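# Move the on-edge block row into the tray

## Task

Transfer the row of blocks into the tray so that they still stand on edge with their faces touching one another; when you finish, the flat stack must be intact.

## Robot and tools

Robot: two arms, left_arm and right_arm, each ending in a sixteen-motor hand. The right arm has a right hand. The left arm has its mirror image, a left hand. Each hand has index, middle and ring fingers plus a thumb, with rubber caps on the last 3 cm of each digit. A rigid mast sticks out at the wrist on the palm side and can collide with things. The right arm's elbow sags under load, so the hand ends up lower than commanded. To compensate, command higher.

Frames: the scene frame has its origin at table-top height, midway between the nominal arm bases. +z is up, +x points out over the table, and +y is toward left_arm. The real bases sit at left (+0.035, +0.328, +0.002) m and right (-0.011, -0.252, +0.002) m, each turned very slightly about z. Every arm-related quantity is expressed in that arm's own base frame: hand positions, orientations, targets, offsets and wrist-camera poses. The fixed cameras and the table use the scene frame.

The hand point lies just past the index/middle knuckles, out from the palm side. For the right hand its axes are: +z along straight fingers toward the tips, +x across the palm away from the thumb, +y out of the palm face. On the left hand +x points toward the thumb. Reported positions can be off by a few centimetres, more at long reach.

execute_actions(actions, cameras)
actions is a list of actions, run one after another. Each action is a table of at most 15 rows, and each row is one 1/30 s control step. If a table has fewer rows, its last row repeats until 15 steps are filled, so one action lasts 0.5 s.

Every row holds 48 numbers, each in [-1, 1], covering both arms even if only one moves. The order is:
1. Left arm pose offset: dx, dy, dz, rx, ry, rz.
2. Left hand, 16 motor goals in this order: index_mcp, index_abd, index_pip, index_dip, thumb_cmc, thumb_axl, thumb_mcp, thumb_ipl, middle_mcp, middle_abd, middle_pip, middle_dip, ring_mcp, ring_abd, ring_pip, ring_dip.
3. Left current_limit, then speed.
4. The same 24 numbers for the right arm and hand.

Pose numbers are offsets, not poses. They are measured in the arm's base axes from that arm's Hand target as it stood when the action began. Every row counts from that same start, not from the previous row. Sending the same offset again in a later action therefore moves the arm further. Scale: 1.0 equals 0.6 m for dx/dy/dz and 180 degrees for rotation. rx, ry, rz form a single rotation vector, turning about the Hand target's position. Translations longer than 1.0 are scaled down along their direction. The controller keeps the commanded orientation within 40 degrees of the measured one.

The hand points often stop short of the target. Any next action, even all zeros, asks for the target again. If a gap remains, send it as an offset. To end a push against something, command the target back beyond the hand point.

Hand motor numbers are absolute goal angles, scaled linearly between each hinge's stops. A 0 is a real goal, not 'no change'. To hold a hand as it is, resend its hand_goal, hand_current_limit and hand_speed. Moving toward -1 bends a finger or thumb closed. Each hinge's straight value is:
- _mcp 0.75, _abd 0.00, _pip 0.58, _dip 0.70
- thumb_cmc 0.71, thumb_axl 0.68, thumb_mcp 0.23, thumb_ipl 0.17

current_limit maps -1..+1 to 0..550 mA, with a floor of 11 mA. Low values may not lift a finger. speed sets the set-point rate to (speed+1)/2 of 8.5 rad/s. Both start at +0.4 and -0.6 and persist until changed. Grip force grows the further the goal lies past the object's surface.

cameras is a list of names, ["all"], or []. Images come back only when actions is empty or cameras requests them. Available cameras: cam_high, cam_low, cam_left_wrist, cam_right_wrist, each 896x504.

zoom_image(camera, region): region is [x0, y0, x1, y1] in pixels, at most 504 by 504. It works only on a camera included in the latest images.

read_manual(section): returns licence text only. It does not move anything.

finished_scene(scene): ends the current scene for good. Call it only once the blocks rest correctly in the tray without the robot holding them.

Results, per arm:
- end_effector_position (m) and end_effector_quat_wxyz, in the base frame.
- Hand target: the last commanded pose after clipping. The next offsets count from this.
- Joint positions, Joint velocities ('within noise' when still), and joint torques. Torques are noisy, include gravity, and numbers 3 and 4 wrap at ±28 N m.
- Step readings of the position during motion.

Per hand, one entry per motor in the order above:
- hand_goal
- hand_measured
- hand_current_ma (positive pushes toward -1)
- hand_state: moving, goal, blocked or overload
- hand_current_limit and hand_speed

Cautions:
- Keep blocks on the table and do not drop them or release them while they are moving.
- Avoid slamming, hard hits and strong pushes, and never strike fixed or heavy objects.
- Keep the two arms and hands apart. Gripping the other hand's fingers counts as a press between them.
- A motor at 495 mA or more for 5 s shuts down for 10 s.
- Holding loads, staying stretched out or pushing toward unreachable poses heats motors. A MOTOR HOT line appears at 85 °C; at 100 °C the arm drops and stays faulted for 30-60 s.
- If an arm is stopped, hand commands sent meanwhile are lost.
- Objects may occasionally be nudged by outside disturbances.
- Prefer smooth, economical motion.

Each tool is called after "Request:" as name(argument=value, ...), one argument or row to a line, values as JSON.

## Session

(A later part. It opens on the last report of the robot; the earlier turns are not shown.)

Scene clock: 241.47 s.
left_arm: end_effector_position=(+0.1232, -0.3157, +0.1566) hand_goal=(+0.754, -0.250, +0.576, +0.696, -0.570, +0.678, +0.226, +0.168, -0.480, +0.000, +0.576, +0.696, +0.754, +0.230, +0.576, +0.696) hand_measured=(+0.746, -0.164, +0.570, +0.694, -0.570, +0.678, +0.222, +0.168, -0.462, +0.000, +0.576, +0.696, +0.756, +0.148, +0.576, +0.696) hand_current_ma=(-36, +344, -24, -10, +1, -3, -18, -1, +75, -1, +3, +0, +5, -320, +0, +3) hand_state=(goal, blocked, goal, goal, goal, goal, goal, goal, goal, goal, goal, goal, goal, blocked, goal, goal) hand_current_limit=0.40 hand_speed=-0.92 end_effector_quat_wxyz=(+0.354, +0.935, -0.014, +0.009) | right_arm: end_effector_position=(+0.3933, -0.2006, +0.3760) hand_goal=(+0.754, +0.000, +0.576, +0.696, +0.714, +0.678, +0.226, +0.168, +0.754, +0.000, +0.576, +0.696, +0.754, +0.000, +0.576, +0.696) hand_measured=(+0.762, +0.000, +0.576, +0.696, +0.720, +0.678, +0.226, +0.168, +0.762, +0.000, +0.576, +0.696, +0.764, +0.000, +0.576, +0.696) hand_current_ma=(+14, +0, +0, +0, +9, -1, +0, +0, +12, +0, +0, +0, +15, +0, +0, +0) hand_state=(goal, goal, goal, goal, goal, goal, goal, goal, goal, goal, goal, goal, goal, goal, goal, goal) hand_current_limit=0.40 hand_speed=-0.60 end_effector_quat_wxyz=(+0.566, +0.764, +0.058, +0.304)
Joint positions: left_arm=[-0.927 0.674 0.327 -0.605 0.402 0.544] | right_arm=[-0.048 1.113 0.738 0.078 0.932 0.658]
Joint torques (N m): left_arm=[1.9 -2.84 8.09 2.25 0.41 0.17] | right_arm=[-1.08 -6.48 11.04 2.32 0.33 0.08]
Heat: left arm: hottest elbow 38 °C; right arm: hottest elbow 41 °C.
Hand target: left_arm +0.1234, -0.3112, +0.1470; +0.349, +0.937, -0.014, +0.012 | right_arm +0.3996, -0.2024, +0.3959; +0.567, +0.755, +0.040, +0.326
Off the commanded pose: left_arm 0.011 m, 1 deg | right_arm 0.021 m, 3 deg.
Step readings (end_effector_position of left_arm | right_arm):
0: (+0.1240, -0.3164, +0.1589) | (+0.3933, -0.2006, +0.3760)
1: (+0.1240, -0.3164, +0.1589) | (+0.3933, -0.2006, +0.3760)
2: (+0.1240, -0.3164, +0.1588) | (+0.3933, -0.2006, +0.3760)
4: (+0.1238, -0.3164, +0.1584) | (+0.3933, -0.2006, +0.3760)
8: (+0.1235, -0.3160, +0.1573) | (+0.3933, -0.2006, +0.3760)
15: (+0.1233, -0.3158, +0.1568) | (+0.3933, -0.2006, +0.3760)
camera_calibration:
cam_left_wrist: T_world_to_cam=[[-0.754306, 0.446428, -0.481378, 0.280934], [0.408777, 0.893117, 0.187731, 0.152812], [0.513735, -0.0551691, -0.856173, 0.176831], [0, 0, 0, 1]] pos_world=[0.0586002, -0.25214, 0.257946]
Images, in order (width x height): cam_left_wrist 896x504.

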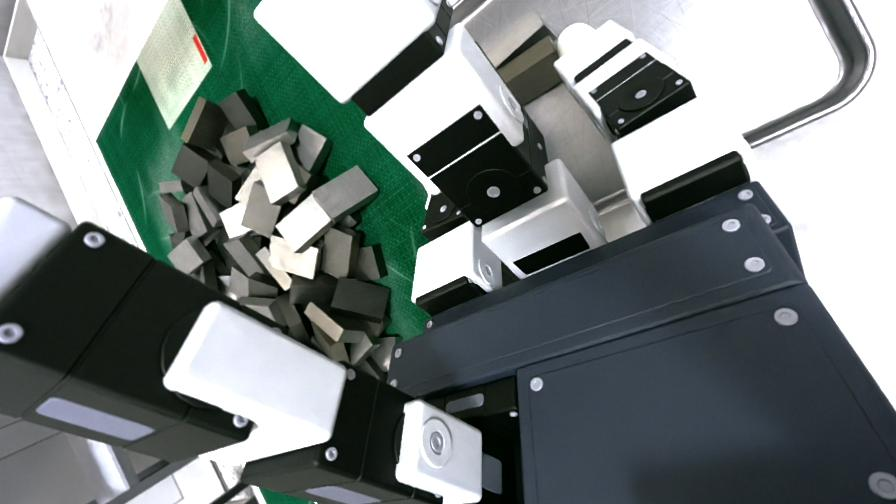

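Request:
execute_actions(
  actions=[
    [[0,0.011,0.003,0.003,0,0,0.754,-0.25,0.576,0.696,-0.57,0.678,0.226,0.168,-0.48,0,0.576,0.696,0.754,0.23,0.576,0.696,0.4,-0.92,0,0,0,0,0,0,0.754,0,0.576,0.696,0.714,0.678,0.226,0.168,0.754,0,0.576,0.696,0.754,0,0.576,0.696,0.4,-0.6]],
  ],
  cameras=["cam_left_wrist"],
)

Request:
zoom_image(
  camera="cam_left_wrist",
  region=[460, 0, 620, 140],
)

Scene clock: 242.40 s.
left_arm: end_effector_position=(+0.1237, -0.3102, +0.1570) hand_goal=(+0.754, -0.250, +0.576, +0.696, -0.570, +0.678, +0.226, +0.168, -0.480, +0.000, +0.576, +0.696, +0.754, +0.230, +0.576, +0.696) hand_measured=(+0.750, -0.164, +0.570, +0.694, -0.570, +0.678, +0.222, +0.168, -0.462, +0.000, +0.576, +0.696, +0.756, +0.148, +0.576, +0.696) hand_current_ma=(-19, +341, -24, -10, +1, -3, -18, -1, +75, -1, +3, +0, +6, -320, +0, +3) hand_state=(goal, blocked, goal, goal, goal, goal, goal, goal, goal, goal, goal, goal, goal, blocked, goal, goal) hand_current_limit=0.40 hand_speed=-0.92 end_effector_quat_wxyz=(+0.352, +0.936, -0.015, +0.012) | right_arm: end_effector_position=(+0.3933, -0.2006, +0.3760) hand_goal=(+0.754, +0.000, +0.576, +0.696, +0.714, +0.678, +0.226, +0.168, +0.754, +0.000, +0.576, +0.696, +0.754, +0.000, +0.576, +0.696) hand_measured=(+0.762, +0.000, +0.576, +0.696, +0.720, +0.678, +0.226, +0.168, +0.762, +0.000, +0.576, +0.696, +0.764, +0.000, +0.576, +0.696) hand_current_ma=(+14, +0, +0, +0, +9, -1, +0, +0, +12, +0, +0, +0, +15, +0, +0, +0) hand_state=(goal, goal, goal, goal, goal, goal, goal, goal, goal, goal, goal, goal, goal, goal, goal, goal) hand_current_limit=0.40 hand_speed=-0.60 end_effector_quat_wxyz=(+0.566, +0.764, +0.058, +0.304)
Joint positions: left_arm=[-0.907 0.654 0.325 -0.631 0.409 0.565] | right_arm=[-0.048 1.113 0.738 0.078 0.932 0.658]
Joint torques (N m): left_arm=[1.55 -3.14 8.58 1.47 0.46 0.16] | right_arm=[-1.08 -6.48 11.07 2.32 0.33 0.09]
Heat: left arm: hottest elbow 38 °C; right arm: hottest elbow 41 °C.
Hand target: left_arm +0.1234, -0.3047, +0.1489; +0.344, +0.939, -0.014, +0.012 | right_arm +0.3996, -0.2024, +0.3959; +0.567, +0.755, +0.040, +0.326
Off the commanded pose: left_arm 0.010 m, 1 deg | right_arm 0.021 m, 3 deg.
Step readings (end_effector_position of left_arm | right_arm):
0: (+0.1232, -0.3157, +0.1566) | (+0.3933, -0.2006, +0.3760)
1: (+0.1231, -0.3158, +0.1566) | (+0.3933, -0.2006, +0.3760)
2: (+0.1233, -0.3156, +0.1573) | (+0.3933, -0.2006, +0.3760)
4: (+0.1235, -0.3147, +0.1580) | (+0.3933, -0.2006, +0.3760)
8: (+0.1239, -0.3118, +0.1577) | (+0.3933, -0.2006, +0.3760)
15: (+0.1238, -0.3104, +0.1571) | (+0.3933, -0.2006, +0.3760)
camera_calibration:
cam_left_wrist: T_world_to_cam=[[-0.751849, 0.448071, -0.48369, 0.279577], [0.408099, 0.89244, 0.192371, 0.146687], [0.51786, -0.0527594, -0.853837, 0.177129], [0, 0, 0, 1]] pos_world=[0.0586092, -0.246835, 0.258249]
Images, in order (width x height): cam_left_wrist 896x504.

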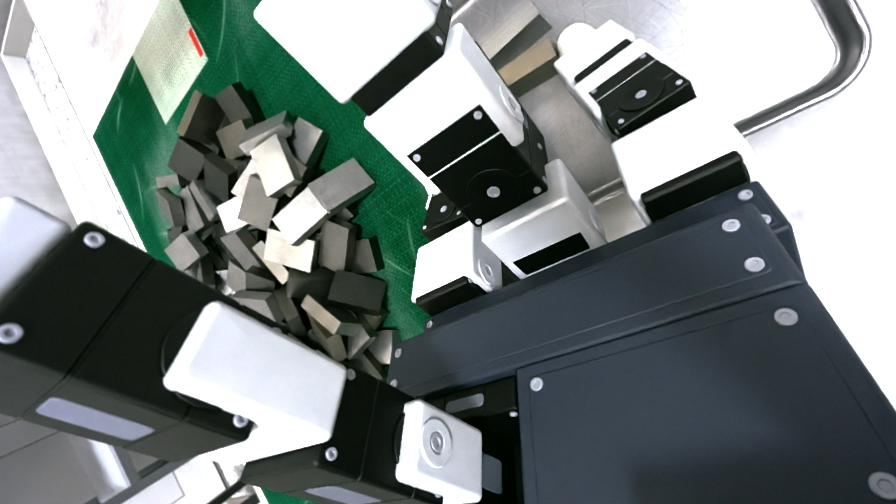

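Scaled by 3.150.

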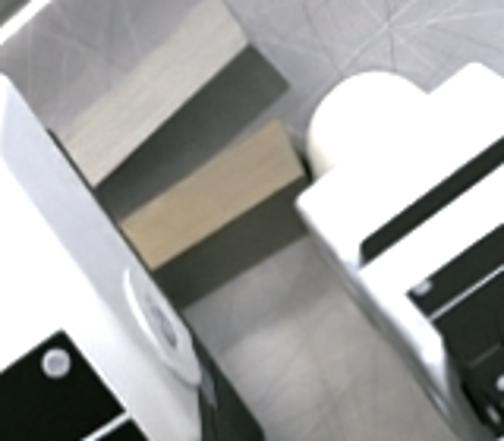

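Request:
execute_actions(
  actions=[
    [[0,0.002,0.001,0,0,0,0.754,-0.15,0.576,0.696,-0.57,0.678,0.226,0.168,-0.48,0,0.576,0.696,0.754,0.13,0.576,0.696,0.3,-0.95,0,0,0,0,0,0,0.754,0,0.576,0.696,0.714,0.678,0.226,0.168,0.754,0,0.576,0.696,0.754,0,0.576,0.696,0.4,-0.6]],
    [[0,0,0,0,0,0,0.754,-0.12,0.576,0.696,-0.57,0.678,0.226,0.168,-0.48,0,0.576,0.696,0.754,0.105,0.576,0.696,0.3,-0.95,0,0,0,0,0,0,0.754,0,0.576,0.696,0.714,0.678,0.226,0.168,0.754,0,0.576,0.696,0.754,0,0.576,0.696,0.4,-0.6]],
  ],
  cameras=["cam_left_wrist"],
)

Request:
zoom_image(
  camera="cam_left_wrist",
  region=[460, 0, 620, 140],
)

Scene clock: 243.90 s.
left_arm: end_effector_position=(+0.1246, -0.3084, +0.1565) hand_goal=(+0.754, -0.120, +0.576, +0.696, -0.570, +0.678, +0.226, +0.168, -0.480, +0.000, +0.576, +0.696, +0.754, +0.106, +0.576, +0.696) hand_measured=(+0.758, -0.124, +0.574, +0.694, -0.570, +0.678, +0.222, +0.168, -0.462, +0.000, +0.576, +0.696, +0.756, +0.110, +0.576, +0.696) hand_current_ma=(+12, -10, -5, -9, +1, -3, -18, -1, +75, -1, +3, +0, +10, +10, +0, +3) hand_state=(goal, goal, goal, goal, goal, goal, goal, goal, goal, goal, goal, goal, goal, goal, goal, goal) hand_current_limit=0.30 hand_speed=-0.95 end_effector_quat_wxyz=(+0.351, +0.936, -0.014, +0.012) | right_arm: end_effector_position=(+0.3933, -0.2006, +0.3760) hand_goal=(+0.754, +0.000, +0.576, +0.696, +0.714, +0.678, +0.226, +0.168, +0.754, +0.000, +0.576, +0.696, +0.754, +0.000, +0.576, +0.696) hand_measured=(+0.762, +0.000, +0.576, +0.696, +0.720, +0.678, +0.226, +0.168, +0.762, +0.000, +0.576, +0.696, +0.764, +0.000, +0.576, +0.696) hand_current_ma=(+14, +0, +0, +0, +9, -1, +0, +0, +12, +0, +0, +0, +15, +0, +0, +0) hand_state=(goal, goal, goal, goal, goal, goal, goal, goal, goal, goal, goal, goal, goal, goal, goal, goal) hand_current_limit=0.40 hand_speed=-0.60 end_effector_quat_wxyz=(+0.566, +0.764, +0.058, +0.304)
Joint positions: left_arm=[-0.9 0.65 0.325 -0.639 0.41 0.571] | right_arm=[-0.048 1.113 0.738 0.078 0.932 0.658]
Joint torques (N m): left_arm=[1.32 -3.19 8.58 1.5 0.52 0.14] | right_arm=[-1.08 -6.48 11.07 2.28 0.33 0.09]
Heat: left arm: hottest elbow 38 °C; right arm: hottest elbow 41 °C.
Hand target: left_arm +0.1234, -0.3035, +0.1495; +0.344, +0.939, -0.014, +0.012 | right_arm +0.3996, -0.2024, +0.3959; +0.567, +0.755, +0.040, +0.326
Off the commanded pose: left_arm 0.009 m, 1 deg | right_arm 0.021 m, 3 deg.
Step readings (end_effector_position of left_arm | right_arm):
0: (+0.1237, -0.3102, +0.1570) | (+0.3933, -0.2006, +0.3760)
1: (+0.1237, -0.3102, +0.1570) | (+0.3933, -0.2006, +0.3760)
2: (+0.1237, -0.3101, +0.1570) | (+0.3933, -0.2006, +0.3760)
4: (+0.1238, -0.3096, +0.1569) | (+0.3933, -0.2006, +0.3760)
8: (+0.1241, -0.3091, +0.1569) | (+0.3933, -0.2006, +0.3760)
15: (+0.1242, -0.3088, +0.1568) | (+0.3933, -0.2006, +0.3760)
16: (+0.1243, -0.3087, +0.1566) | (+0.3933, -0.2006, +0.3760)
17: (+0.1245, -0.3086, +0.1566) | (+0.3933, -0.2006, +0.3760)
19: (+0.1246, -0.3085, +0.1566) | (+0.3933, -0.2006, +0.3760)
23: (+0.1247, -0.3085, +0.1566) | (+0.3933, -0.2006, +0.3760)
30: (+0.1246, -0.3084, +0.1565) | (+0.3933, -0.2006, +0.3760)
camera_calibration:
cam_left_wrist: T_world_to_cam=[[-0.753118, 0.447699, -0.482057, 0.27898], [0.405618, 0.892881, 0.195545, 0.144818], [0.517965, -0.0482629, -0.854039, 0.177725], [0, 0, 0, 1]] pos_world=[0.0593084, -0.245626, 0.25795]
Images, in order (width x height): cam_left_wrist 896x504.

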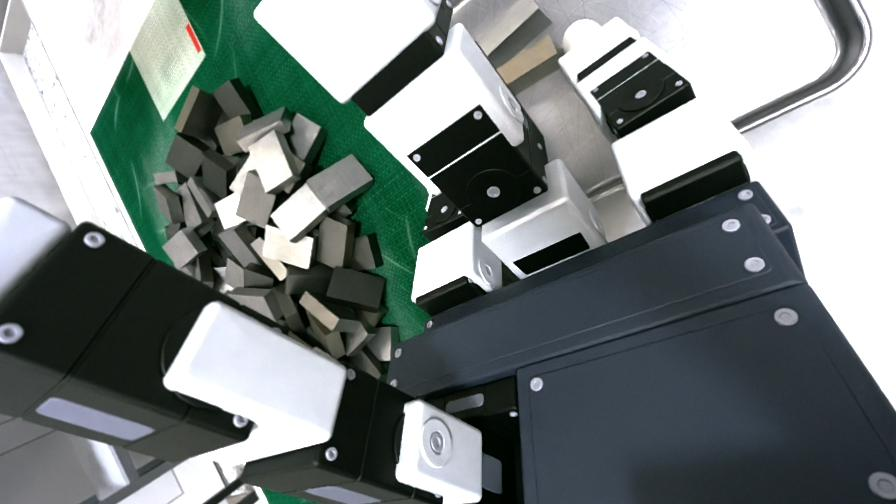

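Scaled by 3.150.

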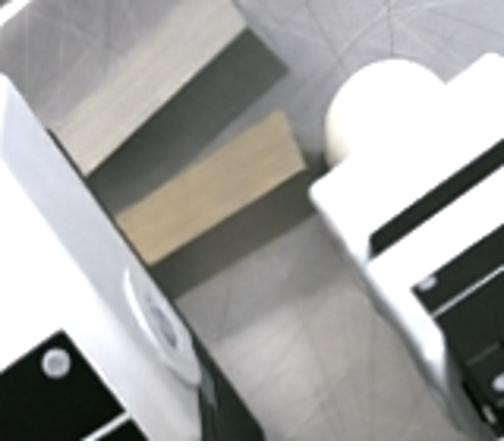

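Request:
execute_actions(
  actions=[
    [[0,-0.008,0.045,-0.008,0,0,0.754,-0.09,0.576,0.696,-0.57,0.678,0.226,0.168,-0.48,0,0.576,0.696,0.754,0.08,0.576,0.696,0.3,-0.95,0,0,0,0,0,0,0.754,0,0.576,0.696,0.714,0.678,0.226,0.168,0.754,0,0.576,0.696,0.754,0,0.576,0.696,0.4,-0.6]],
    [[0,-0.005,0.04,0,0,0,0.754,-0.09,0.576,0.696,-0.57,0.678,0.226,0.168,-0.48,0,0.576,0.696,0.754,0.08,0.576,0.696,0.3,-0.9,0,0,0,0,0,0,0.754,0,0.576,0.696,0.714,0.678,0.226,0.168,0.754,0,0.576,0.696,0.754,0,0.576,0.696,0.4,-0.6]],
    [[0,-0.02,0.03,0.04,0,0,0.754,-0.09,0.576,0.696,-0.57,0.678,0.226,0.168,-0.48,0,0.576,0.696,0.754,0.08,0.576,0.696,0.3,-0.9,0,0,0,0,0,0,0.754,0,0.576,0.696,0.714,0.678,0.226,0.168,0.754,0,0.576,0.696,0.754,0,0.576,0.696,0.4,-0.6]],
  ],
  cameras=["cam_left_wrist"],
)

Request:
zoom_image(
  camera="cam_left_wrist",
  region=[460, 0, 620, 140],
)

Scene clock: 246.00 s.
left_arm: end_effector_position=(+0.1187, -0.3139, +0.1943) hand_goal=(+0.754, -0.090, +0.576, +0.696, -0.570, +0.678, +0.226, +0.168, -0.480, +0.000, +0.576, +0.696, +0.754, +0.080, +0.576, +0.696) hand_measured=(+0.758, -0.092, +0.576, +0.694, -0.570, +0.678, +0.222, +0.168, -0.462, +0.000, +0.576, +0.696, +0.758, +0.082, +0.576, +0.696) hand_current_ma=(+19, -8, -3, -9, +1, -3, -18, -1, +75, -1, +3, +0, +14, +9, +0, +3) hand_state=(goal, goal, goal, goal, goal, goal, goal, goal, goal, goal, goal, goal, goal, goal, goal, goal) hand_current_limit=0.30 hand_speed=-0.90 end_effector_quat_wxyz=(+0.285, +0.958, -0.015, +0.004) | right_arm: end_effector_position=(+0.3933, -0.2006, +0.3760) hand_goal=(+0.754, +0.000, +0.576, +0.696, +0.714, +0.678, +0.226, +0.168, +0.754, +0.000, +0.576, +0.696, +0.754, +0.000, +0.576, +0.696) hand_measured=(+0.762, +0.000, +0.576, +0.696, +0.720, +0.678, +0.226, +0.168, +0.762, +0.000, +0.576, +0.696, +0.764, +0.000, +0.576, +0.696) hand_current_ma=(+14, +0, +0, +0, +9, -1, +0, +0, +12, +0, +0, +0, +15, +0, +0, +0) hand_state=(goal, goal, goal, goal, goal, goal, goal, goal, goal, goal, goal, goal, goal, goal, goal, goal) hand_current_limit=0.40 hand_speed=-0.60 end_effector_quat_wxyz=(+0.566, +0.764, +0.058, +0.304)
Joint positions: left_arm=[-0.977 0.662 0.508 -0.922 0.311 0.545] | right_arm=[-0.048 1.113 0.738 0.078 0.932 0.658]
Joint torques (N m): left_arm=[0.15 -2.55 13.67 1.35 0.4 -0.09] | right_arm=[-1.03 -6.48 11.07 2.32 0.33 0.08]
Heat: left arm: hottest elbow 38 °C; right arm: hottest elbow 41 °C.
Hand target: left_arm +0.1234, -0.3232, +0.2184; +0.297, +0.955, -0.014, +0.011 | right_arm +0.3996, -0.2024, +0.3959; +0.567, +0.755, +0.040, +0.326
Off the commanded pose: left_arm 0.026 m, 2 deg | right_arm 0.021 m, 3 deg.
Step readings (end_effector_position of left_arm | right_arm):
0: (+0.1246, -0.3084, +0.1565) | (+0.3933, -0.2006, +0.3760)
1: (+0.1246, -0.3084, +0.1565) | (+0.3933, -0.2006, +0.3760)
2: (+0.1242, -0.3079, +0.1560) | (+0.3933, -0.2006, +0.3760)
4: (+0.1227, -0.3061, +0.1552) | (+0.3933, -0.2006, +0.3760)
8: (+0.1203, -0.3036, +0.1563) | (+0.3933, -0.2006, +0.3760)
15: (+0.1192, -0.3024, +0.1557) | (+0.3933, -0.2006, +0.3760)
16: (+0.1190, -0.3022, +0.1555) | (+0.3933, -0.2006, +0.3760)
17: (+0.1186, -0.3016, +0.1549) | (+0.3933, -0.2006, +0.3760)
19: (+0.1172, -0.3002, +0.1550) | (+0.3933, -0.2006, +0.3760)
23: (+0.1166, -0.3006, +0.1629) | (+0.3933, -0.2006, +0.3760)
30: (+0.1180, -0.3025, +0.1722) | (+0.3933, -0.2006, +0.3760)
31: (+0.1181, -0.3022, +0.1718) | (+0.3933, -0.2006, +0.3760)
32: (+0.1189, -0.3012, +0.1708) | (+0.3933, -0.2006, +0.3760)
34: (+0.1183, -0.3008, +0.1717) | (+0.3933, -0.2006, +0.3760)
38: (+0.1164, -0.3099, +0.1889) | (+0.3933, -0.2006, +0.3760)
45: (+0.1189, -0.3143, +0.1973) | (+0.3933, -0.2006, +0.3760)
camera_calibration:
cam_left_wrist: T_world_to_cam=[[-0.756489, 0.513448, -0.405088, 0.301364], [0.413539, 0.855386, 0.311929, 0.109311], [0.506666, 0.068451, -0.859421, 0.251818], [0, 0, 0, 1]] pos_world=[0.0551863, -0.265475, 0.304399]
Images, in order (width x height): cam_left_wrist 896x504.

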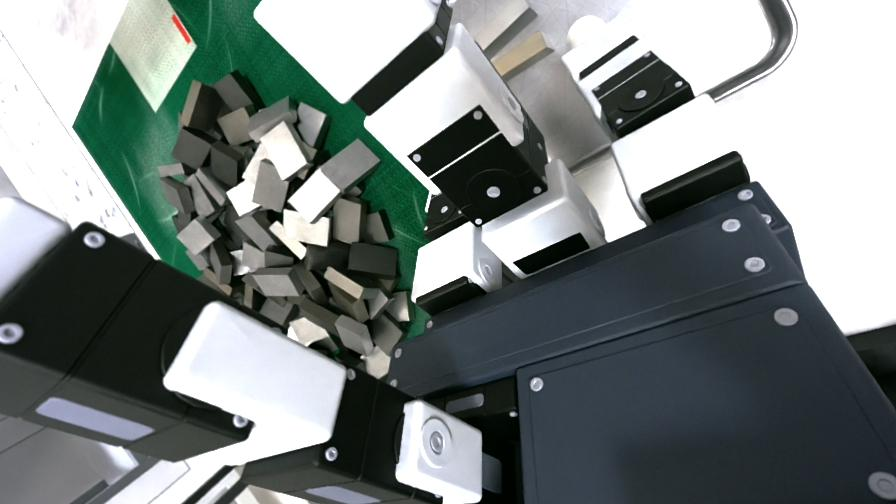

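Scaled by 3.150.

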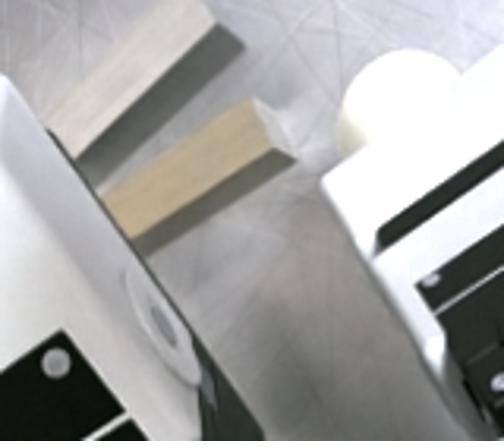

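Request:
execute_actions(
  actions=[
    [[0,-0.035,-0.012,0.0556,0,0,0.754,-0.09,0.576,0.696,-0.57,0.678,0.226,0.168,-0.48,0,0.576,0.696,0.754,0.08,0.576,0.696,0.3,-0.9,0,0,0,0,0,0,0.754,0,0.576,0.696,0.714,0.678,0.226,0.168,0.754,0,0.576,0.696,0.754,0,0.576,0.696,0.4,-0.6]],
    [[0,-0.035,-0.012,0.0556,0,0,0.754,-0.08,0.576,0.696,-0.57,0.678,0.226,0.168,-0.48,0,0.576,0.696,0.754,0.07,0.576,0.696,0.3,-0.9,0,0,0,0,0,0,0.754,0,0.576,0.696,0.714,0.678,0.226,0.168,0.754,0,0.576,0.696,0.754,0,0.576,0.696,0.4,-0.6]],
    [[0,-0.035,-0.012,0.0556,0,0,0.754,-0.08,0.576,0.696,-0.57,0.678,0.226,0.168,-0.48,0,0.576,0.696,0.754,0.07,0.576,0.696,0.3,-0.9,0,0,0,0,0,0,0.754,0,0.576,0.696,0.714,0.678,0.226,0.168,0.754,0,0.576,0.696,0.754,0,0.576,0.696,0.4,-0.6]],
    [[-0.001,-0.034,-0.012,0.0238,0,0,0.754,-0.08,0.576,0.696,-0.57,0.678,0.226,0.168,-0.48,0,0.576,0.696,0.754,0.07,0.576,0.696,0.3,-0.9,0,0,0,0,0,0,0.754,0,0.576,0.696,0.714,0.678,0.226,0.168,0.754,0,0.576,0.696,0.754,0,0.576,0.696,0.4,-0.6]],
    [[0,0,-0.07,0,0,0,0.754,-0.08,0.576,0.696,-0.57,0.678,0.226,0.168,-0.48,0,0.576,0.696,0.754,0.07,0.576,0.696,0.3,-0.9,0,0,0,0,0,0,0.754,0,0.576,0.696,0.714,0.678,0.226,0.168,0.754,0,0.576,0.696,0.754,0,0.576,0.696,0.4,-0.6]],
  ],
  cameras=["cam_left_wrist"],
)

Request:
zoom_image(
  camera="cam_left_wrist",
  region=[460, 0, 620, 140],
)

Scene clock: 249.60 s.
left_arm: end_effector_position=(+0.1235, -0.4061, +0.1558) hand_goal=(+0.754, -0.080, +0.576, +0.696, -0.570, +0.678, +0.226, +0.168, -0.480, +0.000, +0.576, +0.696, +0.754, +0.070, +0.576, +0.696) hand_measured=(+0.754, -0.082, +0.576, +0.694, -0.570, +0.678, +0.222, +0.168, -0.462, +0.000, +0.576, +0.696, +0.754, +0.072, +0.576, +0.696) hand_current_ma=(+1, -8, -3, -9, +1, -3, -18, -1, +75, -1, +3, +0, +1, +8, +0, +3) hand_state=(goal, goal, goal, goal, goal, goal, goal, goal, goal, goal, goal, goal, goal, goal, goal, goal) hand_current_limit=0.30 hand_speed=-0.90 end_effector_quat_wxyz=(+0.007, +1.000, -0.021, +0.007) | right_arm: end_effector_position=(+0.3933, -0.2006, +0.3760) hand_goal=(+0.754, +0.000, +0.576, +0.696, +0.714, +0.678, +0.226, +0.168, +0.754, +0.000, +0.576, +0.696, +0.754, +0.000, +0.576, +0.696) hand_measured=(+0.762, +0.000, +0.576, +0.696, +0.720, +0.678, +0.226, +0.168, +0.762, +0.000, +0.576, +0.696, +0.764, +0.000, +0.576, +0.696) hand_current_ma=(+14, +0, +0, +0, +9, -1, +0, +0, +12, +0, +0, +0, +15, +0, +0, +0) hand_state=(goal, goal, goal, goal, goal, goal, goal, goal, goal, goal, goal, goal, goal, goal, goal, goal) hand_current_limit=0.40 hand_speed=-0.60 end_effector_quat_wxyz=(+0.566, +0.764, +0.058, +0.304)
Joint positions: left_arm=[-1.259 1.249 0.958 -1.262 -0.008 0.354] | right_arm=[-0.048 1.113 0.738 0.078 0.932 0.658]
Joint torques (N m): left_arm=[0.62 -9.29 8.03 1.05 -0.01 -0.11] | right_arm=[-1.03 -6.42 11.07 2.3 0.33 0.09]
Heat: left arm: hottest elbow 39 °C; right arm: hottest elbow 41 °C.
Hand target: left_arm +0.1228, -0.4068, +0.1479; +0.002, +1.000, -0.017, +0.006 | right_arm +0.3996, -0.2024, +0.3959; +0.567, +0.755, +0.040, +0.326
Off the commanded pose: left_arm 0.008 m, 1 deg | right_arm 0.021 m, 3 deg.
Step readings (end_effector_position of left_arm | right_arm):
0: (+0.1188, -0.3138, +0.1943) | (+0.3933, -0.2006, +0.3760)
1: (+0.1192, -0.3137, +0.1941) | (+0.3933, -0.2006, +0.3760)
2: (+0.1203, -0.3133, +0.1915) | (+0.3933, -0.2006, +0.3760)
4: (+0.1210, -0.3158, +0.1880) | (+0.3933, -0.2006, +0.3760)
8: (+0.1167, -0.3298, +0.1863) | (+0.3933, -0.2006, +0.3760)
15: (+0.1179, -0.3324, +0.1870) | (+0.3933, -0.2006, +0.3760)
16: (+0.1183, -0.3320, +0.1867) | (+0.3933, -0.2006, +0.3760)
17: (+0.1188, -0.3315, +0.1857) | (+0.3933, -0.2006, +0.3760)
19: (+0.1202, -0.3344, +0.1832) | (+0.3933, -0.2006, +0.3760)
23: (+0.1175, -0.3506, +0.1824) | (+0.3933, -0.2006, +0.3760)
30: (+0.1179, -0.3521, +0.1815) | (+0.3933, -0.2006, +0.3760)
31: (+0.1183, -0.3516, +0.1813) | (+0.3933, -0.2006, +0.3760)
32: (+0.1187, -0.3510, +0.1809) | (+0.3933, -0.2006, +0.3760)
34: (+0.1202, -0.3538, +0.1800) | (+0.3933, -0.2006, +0.3760)
38: (+0.1191, -0.3716, +0.1790) | (+0.3933, -0.2006, +0.3760)
45: (+0.1181, -0.3720, +0.1759) | (+0.3933, -0.2006, +0.3760)
46: (+0.1183, -0.3715, +0.1760) | (+0.3933, -0.2006, +0.3760)
47: (+0.1186, -0.3715, +0.1762) | (+0.3933, -0.2006, +0.3760)
49: (+0.1197, -0.3756, +0.1767) | (+0.3933, -0.2006, +0.3760)
53: (+0.1195, -0.3906, +0.1750) | (+0.3933, -0.2006, +0.3760)
60: (+0.1183, -0.3912, +0.1706) | (+0.3933, -0.2006, +0.3760)
61: (+0.1184, -0.3911, +0.1705) | (+0.3933, -0.2006, +0.3760)
62: (+0.1187, -0.3919, +0.1708) | (+0.3933, -0.2006, +0.3760)
64: (+0.1207, -0.3981, +0.1717) | (+0.3933, -0.2006, +0.3760)
68: (+0.1237, -0.4068, +0.1668) | (+0.3933, -0.2006, +0.3760)
75: (+0.1233, -0.4053, +0.1554) | (+0.3933, -0.2006, +0.3760)
camera_calibration:
cam_left_wrist: T_world_to_cam=[[-0.748251, 0.658653, -0.0793488, 0.343878], [0.409229, 0.552387, 0.726224, 0.0112126], [0.52216, 0.510926, -0.682864, 0.372873], [0, 0, 0, 1]] pos_world=[0.0580195, -0.4232, 0.273765]
Images, in order (width x height): cam_left_wrist 896x504.

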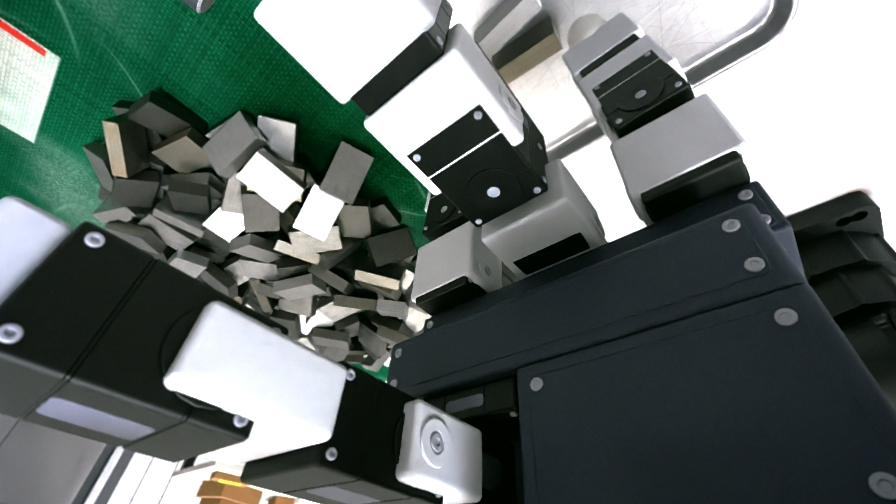

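Scaled by 3.150.

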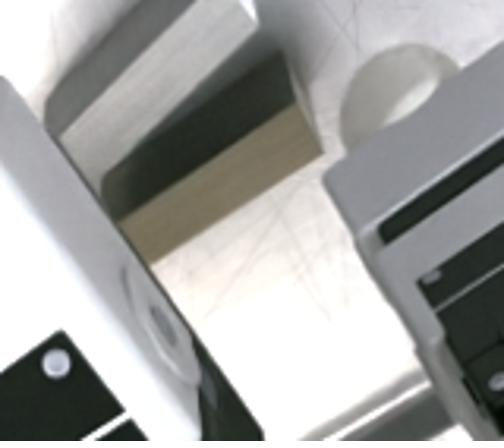

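Request:
execute_actions(
  actions=[
    [[0,0,-0.054,0,0.0042,0,0.754,-0.08,0.576,0.696,-0.57,0.678,0.226,0.168,-0.48,0,0.576,0.696,0.754,0.07,0.576,0.696,0.3,-0.9,0,0,0,0,0,0,0.754,0,0.576,0.696,0.714,0.678,0.226,0.168,0.754,0,0.576,0.696,0.754,0,0.576,0.696,0.4,-0.6]],
  ],
  cameras=["cam_left_wrist"],
)

Request:
zoom_image(
  camera="cam_left_wrist",
  region=[460, 0, 620, 140],
)

Scene clock: 250.87 s.
left_arm: end_effector_position=(+0.1222, -0.4062, +0.1213) hand_goal=(+0.754, -0.080, +0.576, +0.696, -0.570, +0.678, +0.226, +0.168, -0.480, +0.000, +0.576, +0.696, +0.754, +0.070, +0.576, +0.696) hand_measured=(+0.754, -0.082, +0.576, +0.694, -0.570, +0.678, +0.222, +0.168, -0.462, +0.000, +0.576, +0.696, +0.754, +0.072, +0.576, +0.696) hand_current_ma=(+1, -8, -3, -9, +1, -3, -18, -1, +75, -1, +3, +0, +1, +8, +0, +3) hand_state=(goal, goal, goal, goal, goal, goal, goal, goal, goal, goal, goal, goal, goal, goal, goal, goal) hand_current_limit=0.30 hand_speed=-0.90 end_effector_quat_wxyz=(+0.004, +1.000, -0.021, +0.002) | right_arm: end_effector_position=(+0.3933, -0.2006, +0.3760) hand_goal=(+0.754, +0.000, +0.576, +0.696, +0.714, +0.678, +0.226, +0.168, +0.754, +0.000, +0.576, +0.696, +0.754, +0.000, +0.576, +0.696) hand_measured=(+0.762, +0.000, +0.576, +0.696, +0.720, +0.678, +0.226, +0.168, +0.762, +0.000, +0.576, +0.696, +0.764, +0.000, +0.576, +0.696) hand_current_ma=(+14, +0, +0, +0, +9, -1, +0, +0, +12, +0, +0, +0, +15, +0, +0, +0) hand_state=(goal, goal, goal, goal, goal, goal, goal, goal, goal, goal, goal, goal, goal, goal, goal, goal) hand_current_limit=0.40 hand_speed=-0.60 end_effector_quat_wxyz=(+0.566, +0.764, +0.058, +0.304)
Joint positions: left_arm=[-1.259 1.287 0.897 -1.172 -0.001 0.354] | right_arm=[-0.048 1.113 0.738 0.078 0.932 0.658]
Joint torques (N m): left_arm=[0.56 -9.7 7.97 0.91 0.22 -0.03] | right_arm=[-1.03 -6.42 11.08 2.32 0.33 0.09]
Heat: left arm: hottest elbow 38 °C; right arm: hottest elbow 41 °C.
Hand target: left_arm +0.1228, -0.4066, +0.1154; +0.002, +1.000, -0.017, +0.000 | right_arm +0.3996, -0.2024, +0.3959; +0.567, +0.755, +0.040, +0.326
Off the commanded pose: left_arm 0.006 m, 1 deg | right_arm 0.021 m, 3 deg.
Step readings (end_effector_position of left_arm | right_arm):
0: (+0.1235, -0.4061, +0.1558) | (+0.3933, -0.2006, +0.3760)
1: (+0.1235, -0.4061, +0.1555) | (+0.3933, -0.2006, +0.3760)
2: (+0.1238, -0.4068, +0.1547) | (+0.3933, -0.2006, +0.3760)
4: (+0.1238, -0.4085, +0.1495) | (+0.3933, -0.2006, +0.3760)
8: (+0.1220, -0.4051, +0.1308) | (+0.3933, -0.2006, +0.3760)
15: (+0.1220, -0.4056, +0.1211) | (+0.3933, -0.2006, +0.3760)
camera_calibration:
cam_left_wrist: T_world_to_cam=[[-0.748937, 0.659144, -0.0679873, 0.339068], [0.416463, 0.54802, 0.725418, 0.03435], [0.515413, 0.514979, -0.684942, 0.35278], [0, 0, 0, 1]] pos_world=[0.0578073, -0.423993, 0.239768]
Images, in order (width x height): cam_left_wrist 896x504.

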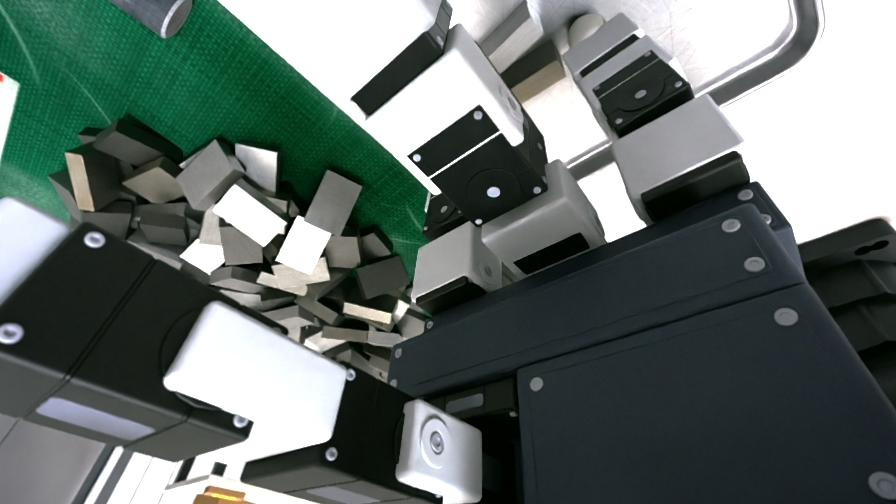

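Scaled by 3.150.

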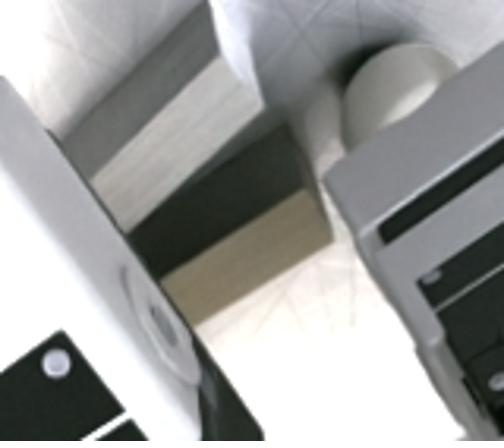

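Request:
execute_actions(
  actions=[
    [[0,0,0,0,0,0,0.754,-0.19,0.576,0.696,-0.57,0.678,0.226,0.168,-0.48,0,0.576,0.696,0.754,0.18,0.576,0.696,0.3,-0.93,0,0,0,0,0,0,0.754,0,0.576,0.696,0.714,0.678,0.226,0.168,0.754,0,0.576,0.696,0.754,0,0.576,0.696,0.4,-0.6]],
    [[0,-0.003,0.005,0,0,0,0.754,-0.23,0.576,0.696,-0.57,0.678,0.226,0.168,-0.48,0,0.576,0.696,0.754,0.22,0.576,0.696,0.3,-0.93,0,0,0,0,0,0,0.754,0,0.576,0.696,0.714,0.678,0.226,0.168,0.754,0,0.576,0.696,0.754,0,0.576,0.696,0.4,-0.6]],
  ],
  cameras=["cam_left_wrist"],
)

Request:
zoom_image(
  camera="cam_left_wrist",
  region=[460, 0, 620, 140],
)

Scene clock: 252.40 s.
left_arm: end_effector_position=(+0.1222, -0.4063, +0.1213) hand_goal=(+0.754, -0.230, +0.576, +0.696, -0.570, +0.678, +0.226, +0.168, -0.480, +0.000, +0.576, +0.696, +0.754, +0.220, +0.576, +0.696) hand_measured=(+0.754, -0.158, +0.576, +0.694, -0.570, +0.678, +0.222, +0.168, -0.462, +0.000, +0.576, +0.696, +0.754, +0.148, +0.576, +0.696) hand_current_ma=(+1, +279, -3, -9, +1, -3, -18, -1, +75, -1, +3, +0, +1, -282, +0, +3) hand_state=(goal, blocked, goal, goal, goal, goal, goal, goal, goal, goal, goal, goal, goal, blocked, goal, goal) hand_current_limit=0.30 hand_speed=-0.93 end_effector_quat_wxyz=(+0.005, +1.000, -0.021, +0.002) | right_arm: end_effector_position=(+0.3933, -0.2006, +0.3760) hand_goal=(+0.754, +0.000, +0.576, +0.696, +0.714, +0.678, +0.226, +0.168, +0.754, +0.000, +0.576, +0.696, +0.754, +0.000, +0.576, +0.696) hand_measured=(+0.762, +0.000, +0.576, +0.696, +0.720, +0.678, +0.226, +0.168, +0.762, +0.000, +0.576, +0.696, +0.764, +0.000, +0.576, +0.696) hand_current_ma=(+14, +0, +0, +0, +9, -1, +0, +0, +12, +0, +0, +0, +15, +0, +0, +0) hand_state=(goal, goal, goal, goal, goal, goal, goal, goal, goal, goal, goal, goal, goal, goal, goal, goal) hand_current_limit=0.40 hand_speed=-0.60 end_effector_quat_wxyz=(+0.566, +0.764, +0.058, +0.304)
Joint positions: left_arm=[-1.259 1.287 0.897 -1.171 -0.001 0.354] | right_arm=[-0.048 1.113 0.738 0.078 0.932 0.658]
Joint torques (N m): left_arm=[0.79 -9.64 8.62 0.8 0.2 -0.07] | right_arm=[-1.03 -6.36 11.06 2.3 0.33 0.08]
Heat: left arm: hottest elbow 38 °C; right arm: hottest elbow 41 °C.
Hand target: left_arm +0.1228, -0.4084, +0.1184; +0.002, +1.000, -0.017, +0.000 | right_arm +0.3996, -0.2024, +0.3959; +0.567, +0.755, +0.040, +0.326
Off the commanded pose: left_arm 0.004 m, 1 deg | right_arm 0.021 m, 3 deg.
Step readings (end_effector_position of left_arm | right_arm):
0: (+0.1222, -0.4063, +0.1213) | (+0.3933, -0.2006, +0.3760)
1: (+0.1222, -0.4063, +0.1213) | (+0.3933, -0.2006, +0.3760)
2: (+0.1222, -0.4063, +0.1213) | (+0.3933, -0.2006, +0.3760)
4: (+0.1222, -0.4063, +0.1213) | (+0.3933, -0.2006, +0.3760)
8: (+0.1222, -0.4063, +0.1213) | (+0.3933, -0.2006, +0.3760)
15: (+0.1222, -0.4063, +0.1213) | (+0.3933, -0.2006, +0.3760)
16: (+0.1222, -0.4063, +0.1213) | (+0.3933, -0.2006, +0.3760)
17: (+0.1222, -0.4063, +0.1213) | (+0.3933, -0.2006, +0.3760)
19: (+0.1222, -0.4063, +0.1213) | (+0.3933, -0.2006, +0.3760)
23: (+0.1222, -0.4063, +0.1213) | (+0.3933, -0.2006, +0.3760)
30: (+0.1222, -0.4063, +0.1213) | (+0.3933, -0.2006, +0.3760)
camera_calibration:
cam_left_wrist: T_world_to_cam=[[-0.748925, 0.659128, -0.0682741, 0.339204], [0.416415, 0.54827, 0.725257, 0.0344562], [0.51547, 0.514733, -0.685084, 0.352655], [0, 0, 0, 1]] pos_world=[0.0579074, -0.423993, 0.239768]
Images, in order (width x height): cam_left_wrist 896x504.

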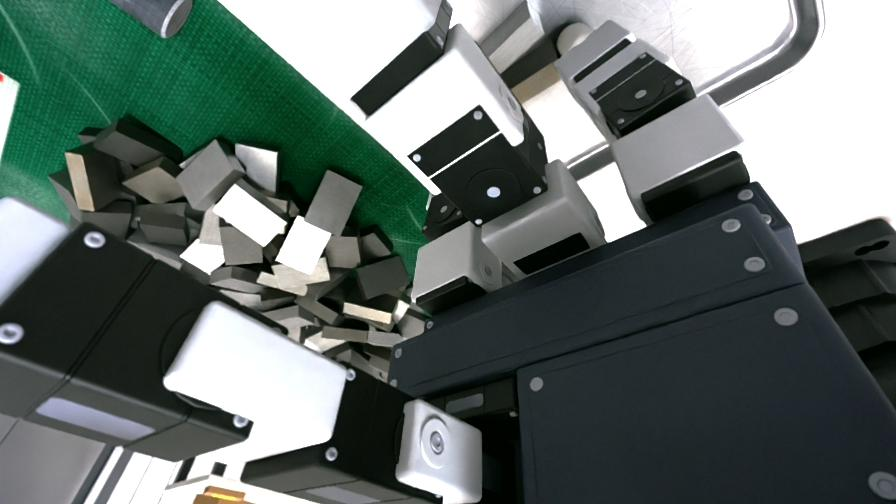

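Scaled by 3.150.

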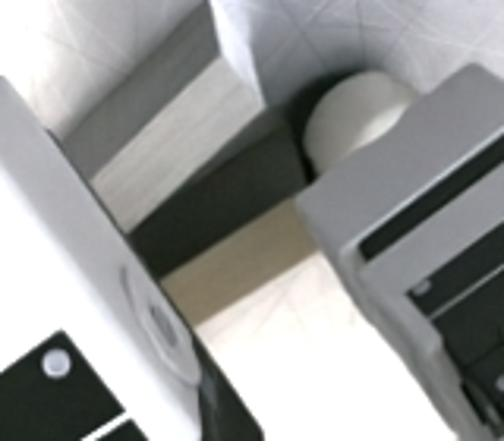

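Request:
execute_actions(
  actions=[
    [[0,-0.012,0.012,0,0,0,0.754,-0.23,0.576,0.696,-0.57,0.678,0.226,0.168,-0.48,0,0.576,0.696,0.754,0.22,0.576,0.696,0.3,-0.93,0,0,0,0,0,0,0.754,0,0.576,0.696,0.714,0.678,0.226,0.168,0.754,0,0.576,0.696,0.754,0,0.576,0.696,0.4,-0.6]],
    [[0,-0.012,0.008,0,0,0,0.754,-0.23,0.576,0.696,-0.57,0.678,0.226,0.168,-0.48,0,0.576,0.696,0.754,0.22,0.576,0.696,0.3,-0.93,0,0,0,0,0,0,0.754,0,0.576,0.696,0.714,0.678,0.226,0.168,0.754,0,0.576,0.696,0.754,0,0.576,0.696,0.4,-0.6]],
  ],
)

Scene clock: 253.87 s.
left_arm: end_effector_position=(+0.1226, -0.4075, +0.1194) hand_goal=(+0.754, -0.230, +0.576, +0.696, -0.570, +0.678, +0.226, +0.168, -0.480, +0.000, +0.576, +0.696, +0.754, +0.220, +0.576, +0.696) hand_measured=(+0.750, -0.158, +0.574, +0.694, -0.570, +0.678, +0.222, +0.168, -0.462, +0.000, +0.576, +0.696, +0.752, +0.148, +0.574, +0.696) hand_current_ma=(-16, +279, -5, -9, +1, -3, -18, -1, +75, -1, +3, +0, -9, -279, -4, +3) hand_state=(goal, blocked, goal, goal, goal, goal, goal, goal, goal, goal, goal, goal, goal, blocked, goal, goal) hand_current_limit=0.30 hand_speed=-0.93 end_effector_quat_wxyz=(-0.005, +1.000, -0.018, -0.001) | right_arm: end_effector_position=(+0.3933, -0.2006, +0.3760) hand_goal=(+0.754, +0.000, +0.576, +0.696, +0.714, +0.678, +0.226, +0.168, +0.754, +0.000, +0.576, +0.696, +0.754, +0.000, +0.576, +0.696) hand_measured=(+0.762, +0.000, +0.576, +0.696, +0.720, +0.678, +0.226, +0.168, +0.762, +0.000, +0.576, +0.696, +0.764, +0.000, +0.576, +0.696) hand_current_ma=(+14, +0, +0, +0, +9, -1, +0, +0, +12, +0, +0, +0, +15, +0, +0, +0) hand_state=(goal, goal, goal, goal, goal, goal, goal, goal, goal, goal, goal, goal, goal, goal, goal, goal) hand_current_limit=0.40 hand_speed=-0.60 end_effector_quat_wxyz=(+0.566, +0.764, +0.058, +0.304)
Joint positions: left_arm=[-1.26 1.303 0.911 -1.188 -0.001 0.346] | right_arm=[-0.048 1.113 0.738 0.078 0.932 0.658]
Joint torques (N m): left_arm=[-0.03 -9.64 11.71 0.05 0.24 -0.1] | right_arm=[-1.03 -6.48 11.06 2.32 0.33 0.09]
Heat: left arm: hottest elbow 39 °C; right arm: hottest elbow 41 °C.
Hand target: left_arm +0.1228, -0.4228, +0.1302; +0.002, +1.000, -0.017, +0.000 | right_arm +0.3996, -0.2024, +0.3959; +0.567, +0.755, +0.040, +0.326
Off the commanded pose: left_arm 0.019 m, 1 deg | right_arm 0.021 m, 3 deg.
Step readings (end_effector_position of left_arm | right_arm):
0: (+0.1222, -0.4063, +0.1213) | (+0.3933, -0.2006, +0.3760)
1: (+0.1222, -0.4063, +0.1213) | (+0.3933, -0.2006, +0.3760)
2: (+0.1222, -0.4063, +0.1212) | (+0.3933, -0.2006, +0.3760)
4: (+0.1222, -0.4062, +0.1210) | (+0.3933, -0.2006, +0.3760)
8: (+0.1221, -0.4058, +0.1207) | (+0.3933, -0.2006, +0.3760)
15: (+0.1221, -0.4056, +0.1206) | (+0.3933, -0.2006, +0.3760)
16: (+0.1221, -0.4055, +0.1206) | (+0.3933, -0.2006, +0.3760)
17: (+0.1220, -0.4056, +0.1205) | (+0.3933, -0.2006, +0.3760)
19: (+0.1219, -0.4060, +0.1203) | (+0.3933, -0.2006, +0.3760)
23: (+0.1223, -0.4074, +0.1197) | (+0.3933, -0.2006, +0.3760)
30: (+0.1225, -0.4075, +0.1196) | (+0.3933, -0.2006, +0.3760)

Request:
execute_actions(
  actions=[
    [[0,-0.01,0.008,-0.002,0,0,0.754,-0.23,0.576,0.696,-0.57,0.678,0.226,0.168,-0.48,0,0.576,0.696,0.754,0.22,0.576,0.696,0.3,-0.93,0,0,0,0,0,0,0.754,0,0.576,0.696,0.714,0.678,0.226,0.168,0.754,0,0.576,0.696,0.754,0,0.576,0.696,0.4,-0.6]],
  ],
  cameras=["cam_left_wrist"],
)

Request:
zoom_image(
  camera="cam_left_wrist",
  region=[460, 0, 620, 140],
)

Scene clock: 256.77 s.
left_arm: end_effector_position=(+0.1208, -0.4100, +0.1192) hand_goal=(+0.754, -0.230, +0.576, +0.696, -0.570, +0.678, +0.226, +0.168, -0.480, +0.000, +0.576, +0.696, +0.754, +0.220, +0.576, +0.696) hand_measured=(+0.754, -0.158, +0.576, +0.694, -0.570, +0.678, +0.222, +0.168, -0.462, +0.000, +0.576, +0.696, +0.752, +0.148, +0.574, +0.696) hand_current_ma=(+0, +279, -1, -5, +1, -3, -18, -1, +75, -1, +3, +0, -9, -279, -4, +3) hand_state=(goal, blocked, goal, goal, goal, goal, goal, goal, goal, goal, goal, goal, goal, blocked, goal, goal) hand_current_limit=0.30 hand_speed=-0.93 end_effector_quat_wxyz=(-0.008, +1.000, -0.019, -0.003) | right_arm: end_effector_position=(+0.3933, -0.2006, +0.3760) hand_goal=(+0.754, +0.000, +0.576, +0.696, +0.714, +0.678, +0.226, +0.168, +0.754, +0.000, +0.576, +0.696, +0.754, +0.000, +0.576, +0.696) hand_measured=(+0.762, +0.000, +0.576, +0.696, +0.720, +0.678, +0.226, +0.168, +0.762, +0.000, +0.576, +0.696, +0.764, +0.000, +0.576, +0.696) hand_current_ma=(+14, +0, +0, +0, +9, -1, +0, +0, +12, +0, +0, +0, +15, +0, +0, +0) hand_state=(goal, goal, goal, goal, goal, goal, goal, goal, goal, goal, goal, goal, goal, goal, goal, goal) hand_current_limit=0.40 hand_speed=-0.60 end_effector_quat_wxyz=(+0.566, +0.764, +0.058, +0.304)
Joint positions: left_arm=[-1.267 1.313 0.921 -1.197 0 0.341] | right_arm=[-0.048 1.113 0.738 0.078 0.932 0.658]
Joint torques (N m): left_arm=[-0.03 -10.05 12.26 0.06 0.28 -0.1] | right_arm=[-1.03 -6.42 11.07 2.26 0.34 0.09]
Heat: left arm: hottest elbow 39 °C; right arm: hottest elbow 41 °C.
Hand target: left_arm +0.1228, -0.4289, +0.1352; +0.005, +1.000, -0.017, +0.000 | right_arm +0.3996, -0.2024, +0.3959; +0.567, +0.755, +0.040, +0.326
Off the commanded pose: left_arm 0.025 m, 2 deg | right_arm 0.021 m, 3 deg.
Step readings (end_effector_position of left_arm | right_arm):
0: (+0.1226, -0.4075, +0.1194) | (+0.3933, -0.2006, +0.3760)
1: (+0.1226, -0.4075, +0.1194) | (+0.3933, -0.2006, +0.3760)
2: (+0.1225, -0.4076, +0.1196) | (+0.3933, -0.2006, +0.3760)
4: (+0.1220, -0.4081, +0.1194) | (+0.3933, -0.2006, +0.3760)
8: (+0.1211, -0.4097, +0.1193) | (+0.3933, -0.2006, +0.3760)
15: (+0.1208, -0.4100, +0.1192) | (+0.3933, -0.2006, +0.3760)
camera_calibration:
cam_left_wrist: T_world_to_cam=[[-0.752177, 0.657439, -0.0447725, 0.337361], [0.420645, 0.531339, 0.735348, 0.0299482], [0.507236, 0.534279, -0.676209, 0.361896], [0, 0, 0, 1]] pos_world=[0.0575907, -0.43106, 0.2378]
Images, in order (width x height): cam_left_wrist 896x504.

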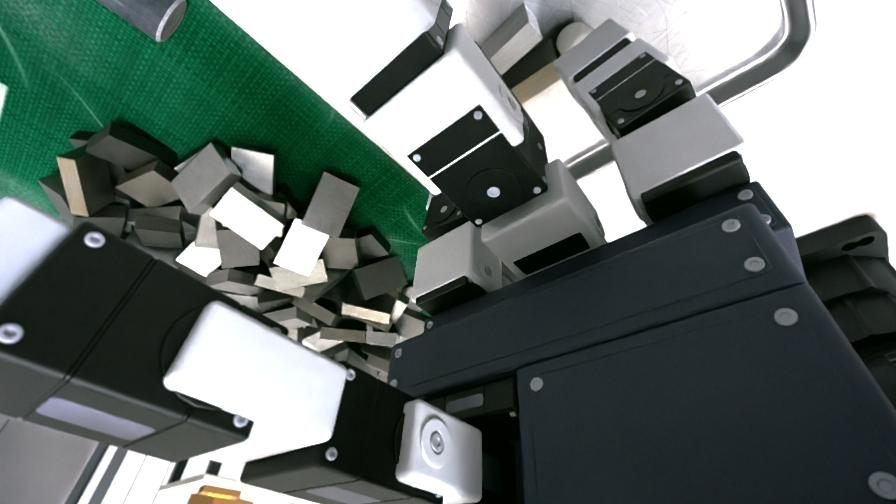

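Scaled by 3.150.

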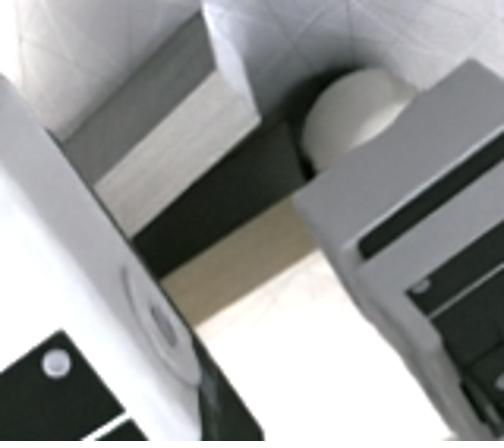

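Request:
execute_actions(
  actions=[
    [[0.002,-0.010,0.006,-0.008,0,0,0.754,-0.23,0.576,0.696,-0.57,0.678,0.226,0.168,-0.48,0,0.576,0.696,0.754,0.22,0.576,0.696,0.3,-0.93,0,0,0,0,0,0,0.754,0,0.576,0.696,0.714,0.678,0.226,0.168,0.754,0,0.576,0.696,0.754,0,0.576,0.696,0.4,-0.6]],
  ],
  cameras=["cam_left_wrist"],
)

Request:
zoom_image(
  camera="cam_left_wrist",
  region=[460, 0, 620, 140],
)

Scene clock: 257.63 s.
left_arm: end_effector_position=(+0.1199, -0.4103, +0.1193) hand_goal=(+0.754, -0.230, +0.576, +0.696, -0.570, +0.678, +0.226, +0.168, -0.480, +0.000, +0.576, +0.696, +0.754, +0.220, +0.576, +0.696) hand_measured=(+0.754, -0.158, +0.576, +0.694, -0.570, +0.678, +0.222, +0.168, -0.462, +0.000, +0.576, +0.696, +0.752, +0.148, +0.574, +0.696) hand_current_ma=(+1, +279, -1, -5, +1, -3, -18, -1, +75, -1, +3, +0, -9, -279, -4, +3) hand_state=(goal, blocked, goal, goal, goal, goal, goal, goal, goal, goal, goal, goal, goal, blocked, goal, goal) hand_current_limit=0.30 hand_speed=-0.93 end_effector_quat_wxyz=(-0.007, +1.000, -0.019, -0.006) | right_arm: end_effector_position=(+0.3933, -0.2006, +0.3760) hand_goal=(+0.754, +0.000, +0.576, +0.696, +0.714, +0.678, +0.226, +0.168, +0.754, +0.000, +0.576, +0.696, +0.754, +0.000, +0.576, +0.696) hand_measured=(+0.762, +0.000, +0.576, +0.696, +0.720, +0.678, +0.226, +0.168, +0.762, +0.000, +0.576, +0.696, +0.764, +0.000, +0.576, +0.696) hand_current_ma=(+14, +0, +0, +0, +9, -1, +0, +0, +12, +0, +0, +0, +15, +0, +0, +0) hand_state=(goal, goal, goal, goal, goal, goal, goal, goal, goal, goal, goal, goal, goal, goal, goal, goal) hand_current_limit=0.40 hand_speed=-0.60 end_effector_quat_wxyz=(+0.566, +0.764, +0.058, +0.304)
Joint positions: left_arm=[-1.267 1.313 0.921 -1.197 0.006 0.341] | right_arm=[-0.048 1.113 0.738 0.078 0.932 0.658]
Joint torques (N m): left_arm=[0.38 -10.23 12.63 0.91 0.38 -0.07] | right_arm=[-1.08 -6.48 11.06 2.29 0.34 0.08]
Heat: left arm: hottest elbow 39 °C; right arm: hottest elbow 41 °C.
Hand target: left_arm +0.1240, -0.4349, +0.1388; +0.018, +1.000, -0.017, +0.000 | right_arm +0.3996, -0.2024, +0.3959; +0.567, +0.755, +0.040, +0.326
Off the commanded pose: left_arm 0.032 m, 3 deg | right_arm 0.021 m, 3 deg.
Step readings (end_effector_position of left_arm | right_arm):
0: (+0.1208, -0.4100, +0.1192) | (+0.3933, -0.2006, +0.3760)
1: (+0.1208, -0.4100, +0.1192) | (+0.3933, -0.2006, +0.3760)
2: (+0.1206, -0.4101, +0.1192) | (+0.3933, -0.2006, +0.3760)
4: (+0.1202, -0.4102, +0.1193) | (+0.3933, -0.2006, +0.3760)
8: (+0.1199, -0.4103, +0.1193) | (+0.3933, -0.2006, +0.3760)
15: (+0.1199, -0.4103, +0.1193) | (+0.3933, -0.2006, +0.3760)
camera_calibration:
cam_left_wrist: T_world_to_cam=[[-0.752491, 0.657272, -0.0418388, 0.336462], [0.424553, 0.532662, 0.732138, 0.0309524], [0.5035, 0.533164, -0.67987, 0.362979], [0, 0, 0, 1]] pos_world=[0.057284, -0.431162, 0.238194]
Images, in order (width x height): cam_left_wrist 896x504.

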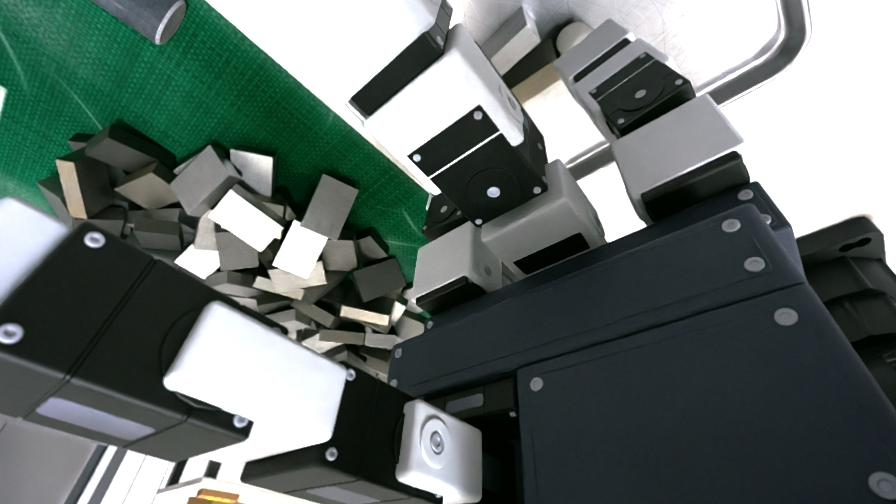

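Scaled by 3.150.

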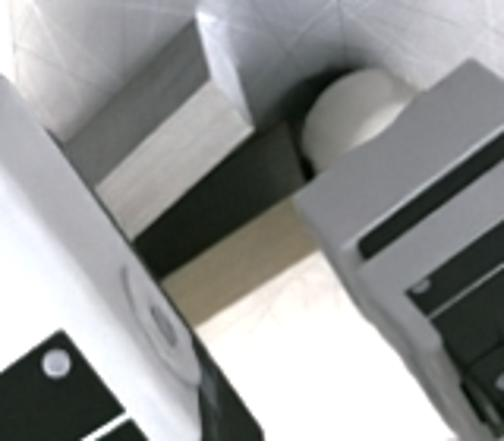

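Request:
execute_actions(
  actions=[
    [[0.002,-0.008,0.010,-0.004,0,0,0.754,-0.23,0.576,0.696,-0.57,0.678,0.226,0.168,-0.48,0,0.576,0.696,0.754,0.22,0.576,0.696,0.3,-0.93,0,0,0,0,0,0,0.754,0,0.576,0.696,0.714,0.678,0.226,0.168,0.754,0,0.576,0.696,0.754,0,0.576,0.696,0.4,-0.6]],
  ],
)

Scene clock: 258.50 s.
left_arm: end_effector_position=(+0.1205, -0.4162, +0.1257) hand_goal=(+0.754, -0.230, +0.576, +0.696, -0.570, +0.678, +0.226, +0.168, -0.480, +0.000, +0.576, +0.696, +0.754, +0.220, +0.576, +0.696) hand_measured=(+0.754, -0.158, +0.576, +0.694, -0.570, +0.678, +0.222, +0.168, -0.462, +0.000, +0.576, +0.696, +0.752, +0.148, +0.574, +0.696) hand_current_ma=(+1, +279, -1, -5, +1, -3, -18, -1, +75, -1, +3, +0, -9, -279, -4, +3) hand_state=(goal, blocked, goal, goal, goal, goal, goal, goal, goal, goal, goal, goal, goal, blocked, goal, goal) hand_current_limit=0.30 hand_speed=-0.93 end_effector_quat_wxyz=(+0.001, +1.000, -0.019, -0.007) | right_arm: end_effector_position=(+0.3933, -0.2006, +0.3760) hand_goal=(+0.754, +0.000, +0.576, +0.696, +0.714, +0.678, +0.226, +0.168, +0.754, +0.000, +0.576, +0.696, +0.754, +0.000, +0.576, +0.696) hand_measured=(+0.762, +0.000, +0.576, +0.696, +0.720, +0.678, +0.226, +0.168, +0.762, +0.000, +0.576, +0.696, +0.764, +0.000, +0.576, +0.696) hand_current_ma=(+14, +0, +0, +0, +9, -1, +0, +0, +12, +0, +0, +0, +15, +0, +0, +0) hand_state=(goal, goal, goal, goal, goal, goal, goal, goal, goal, goal, goal, goal, goal, goal, goal, goal) hand_current_limit=0.40 hand_speed=-0.60 end_effector_quat_wxyz=(+0.566, +0.764, +0.058, +0.304)
Joint positions: left_arm=[-1.267 1.313 0.936 -1.197 0.013 0.341] | right_arm=[-0.048 1.113 0.738 0.078 0.932 0.658]
Joint torques (N m): left_arm=[-0.09 -9.93 12.59 0.91 0.24 -0.08] | right_arm=[-1.03 -6.42 11.06 2.3 0.34 0.08]
Heat: left arm: hottest elbow 39 °C; right arm: hottest elbow 41 °C.
Hand target: left_arm +0.1252, -0.4396, +0.1446; +0.024, +1.000, -0.017, +0.000 | right_arm +0.3996, -0.2024, +0.3959; +0.567, +0.755, +0.040, +0.326
Off the commanded pose: left_arm 0.031 m, 3 deg | right_arm 0.021 m, 3 deg.
Step readings (end_effector_position of left_arm | right_arm):
0: (+0.1199, -0.4103, +0.1193) | (+0.3933, -0.2006, +0.3760)
1: (+0.1198, -0.4105, +0.1195) | (+0.3933, -0.2006, +0.3760)
2: (+0.1197, -0.4108, +0.1198) | (+0.3933, -0.2006, +0.3760)
4: (+0.1195, -0.4121, +0.1212) | (+0.3933, -0.2006, +0.3760)
8: (+0.1201, -0.4152, +0.1247) | (+0.3933, -0.2006, +0.3760)
15: (+0.1205, -0.4162, +0.1259) | (+0.3933, -0.2006, +0.3760)


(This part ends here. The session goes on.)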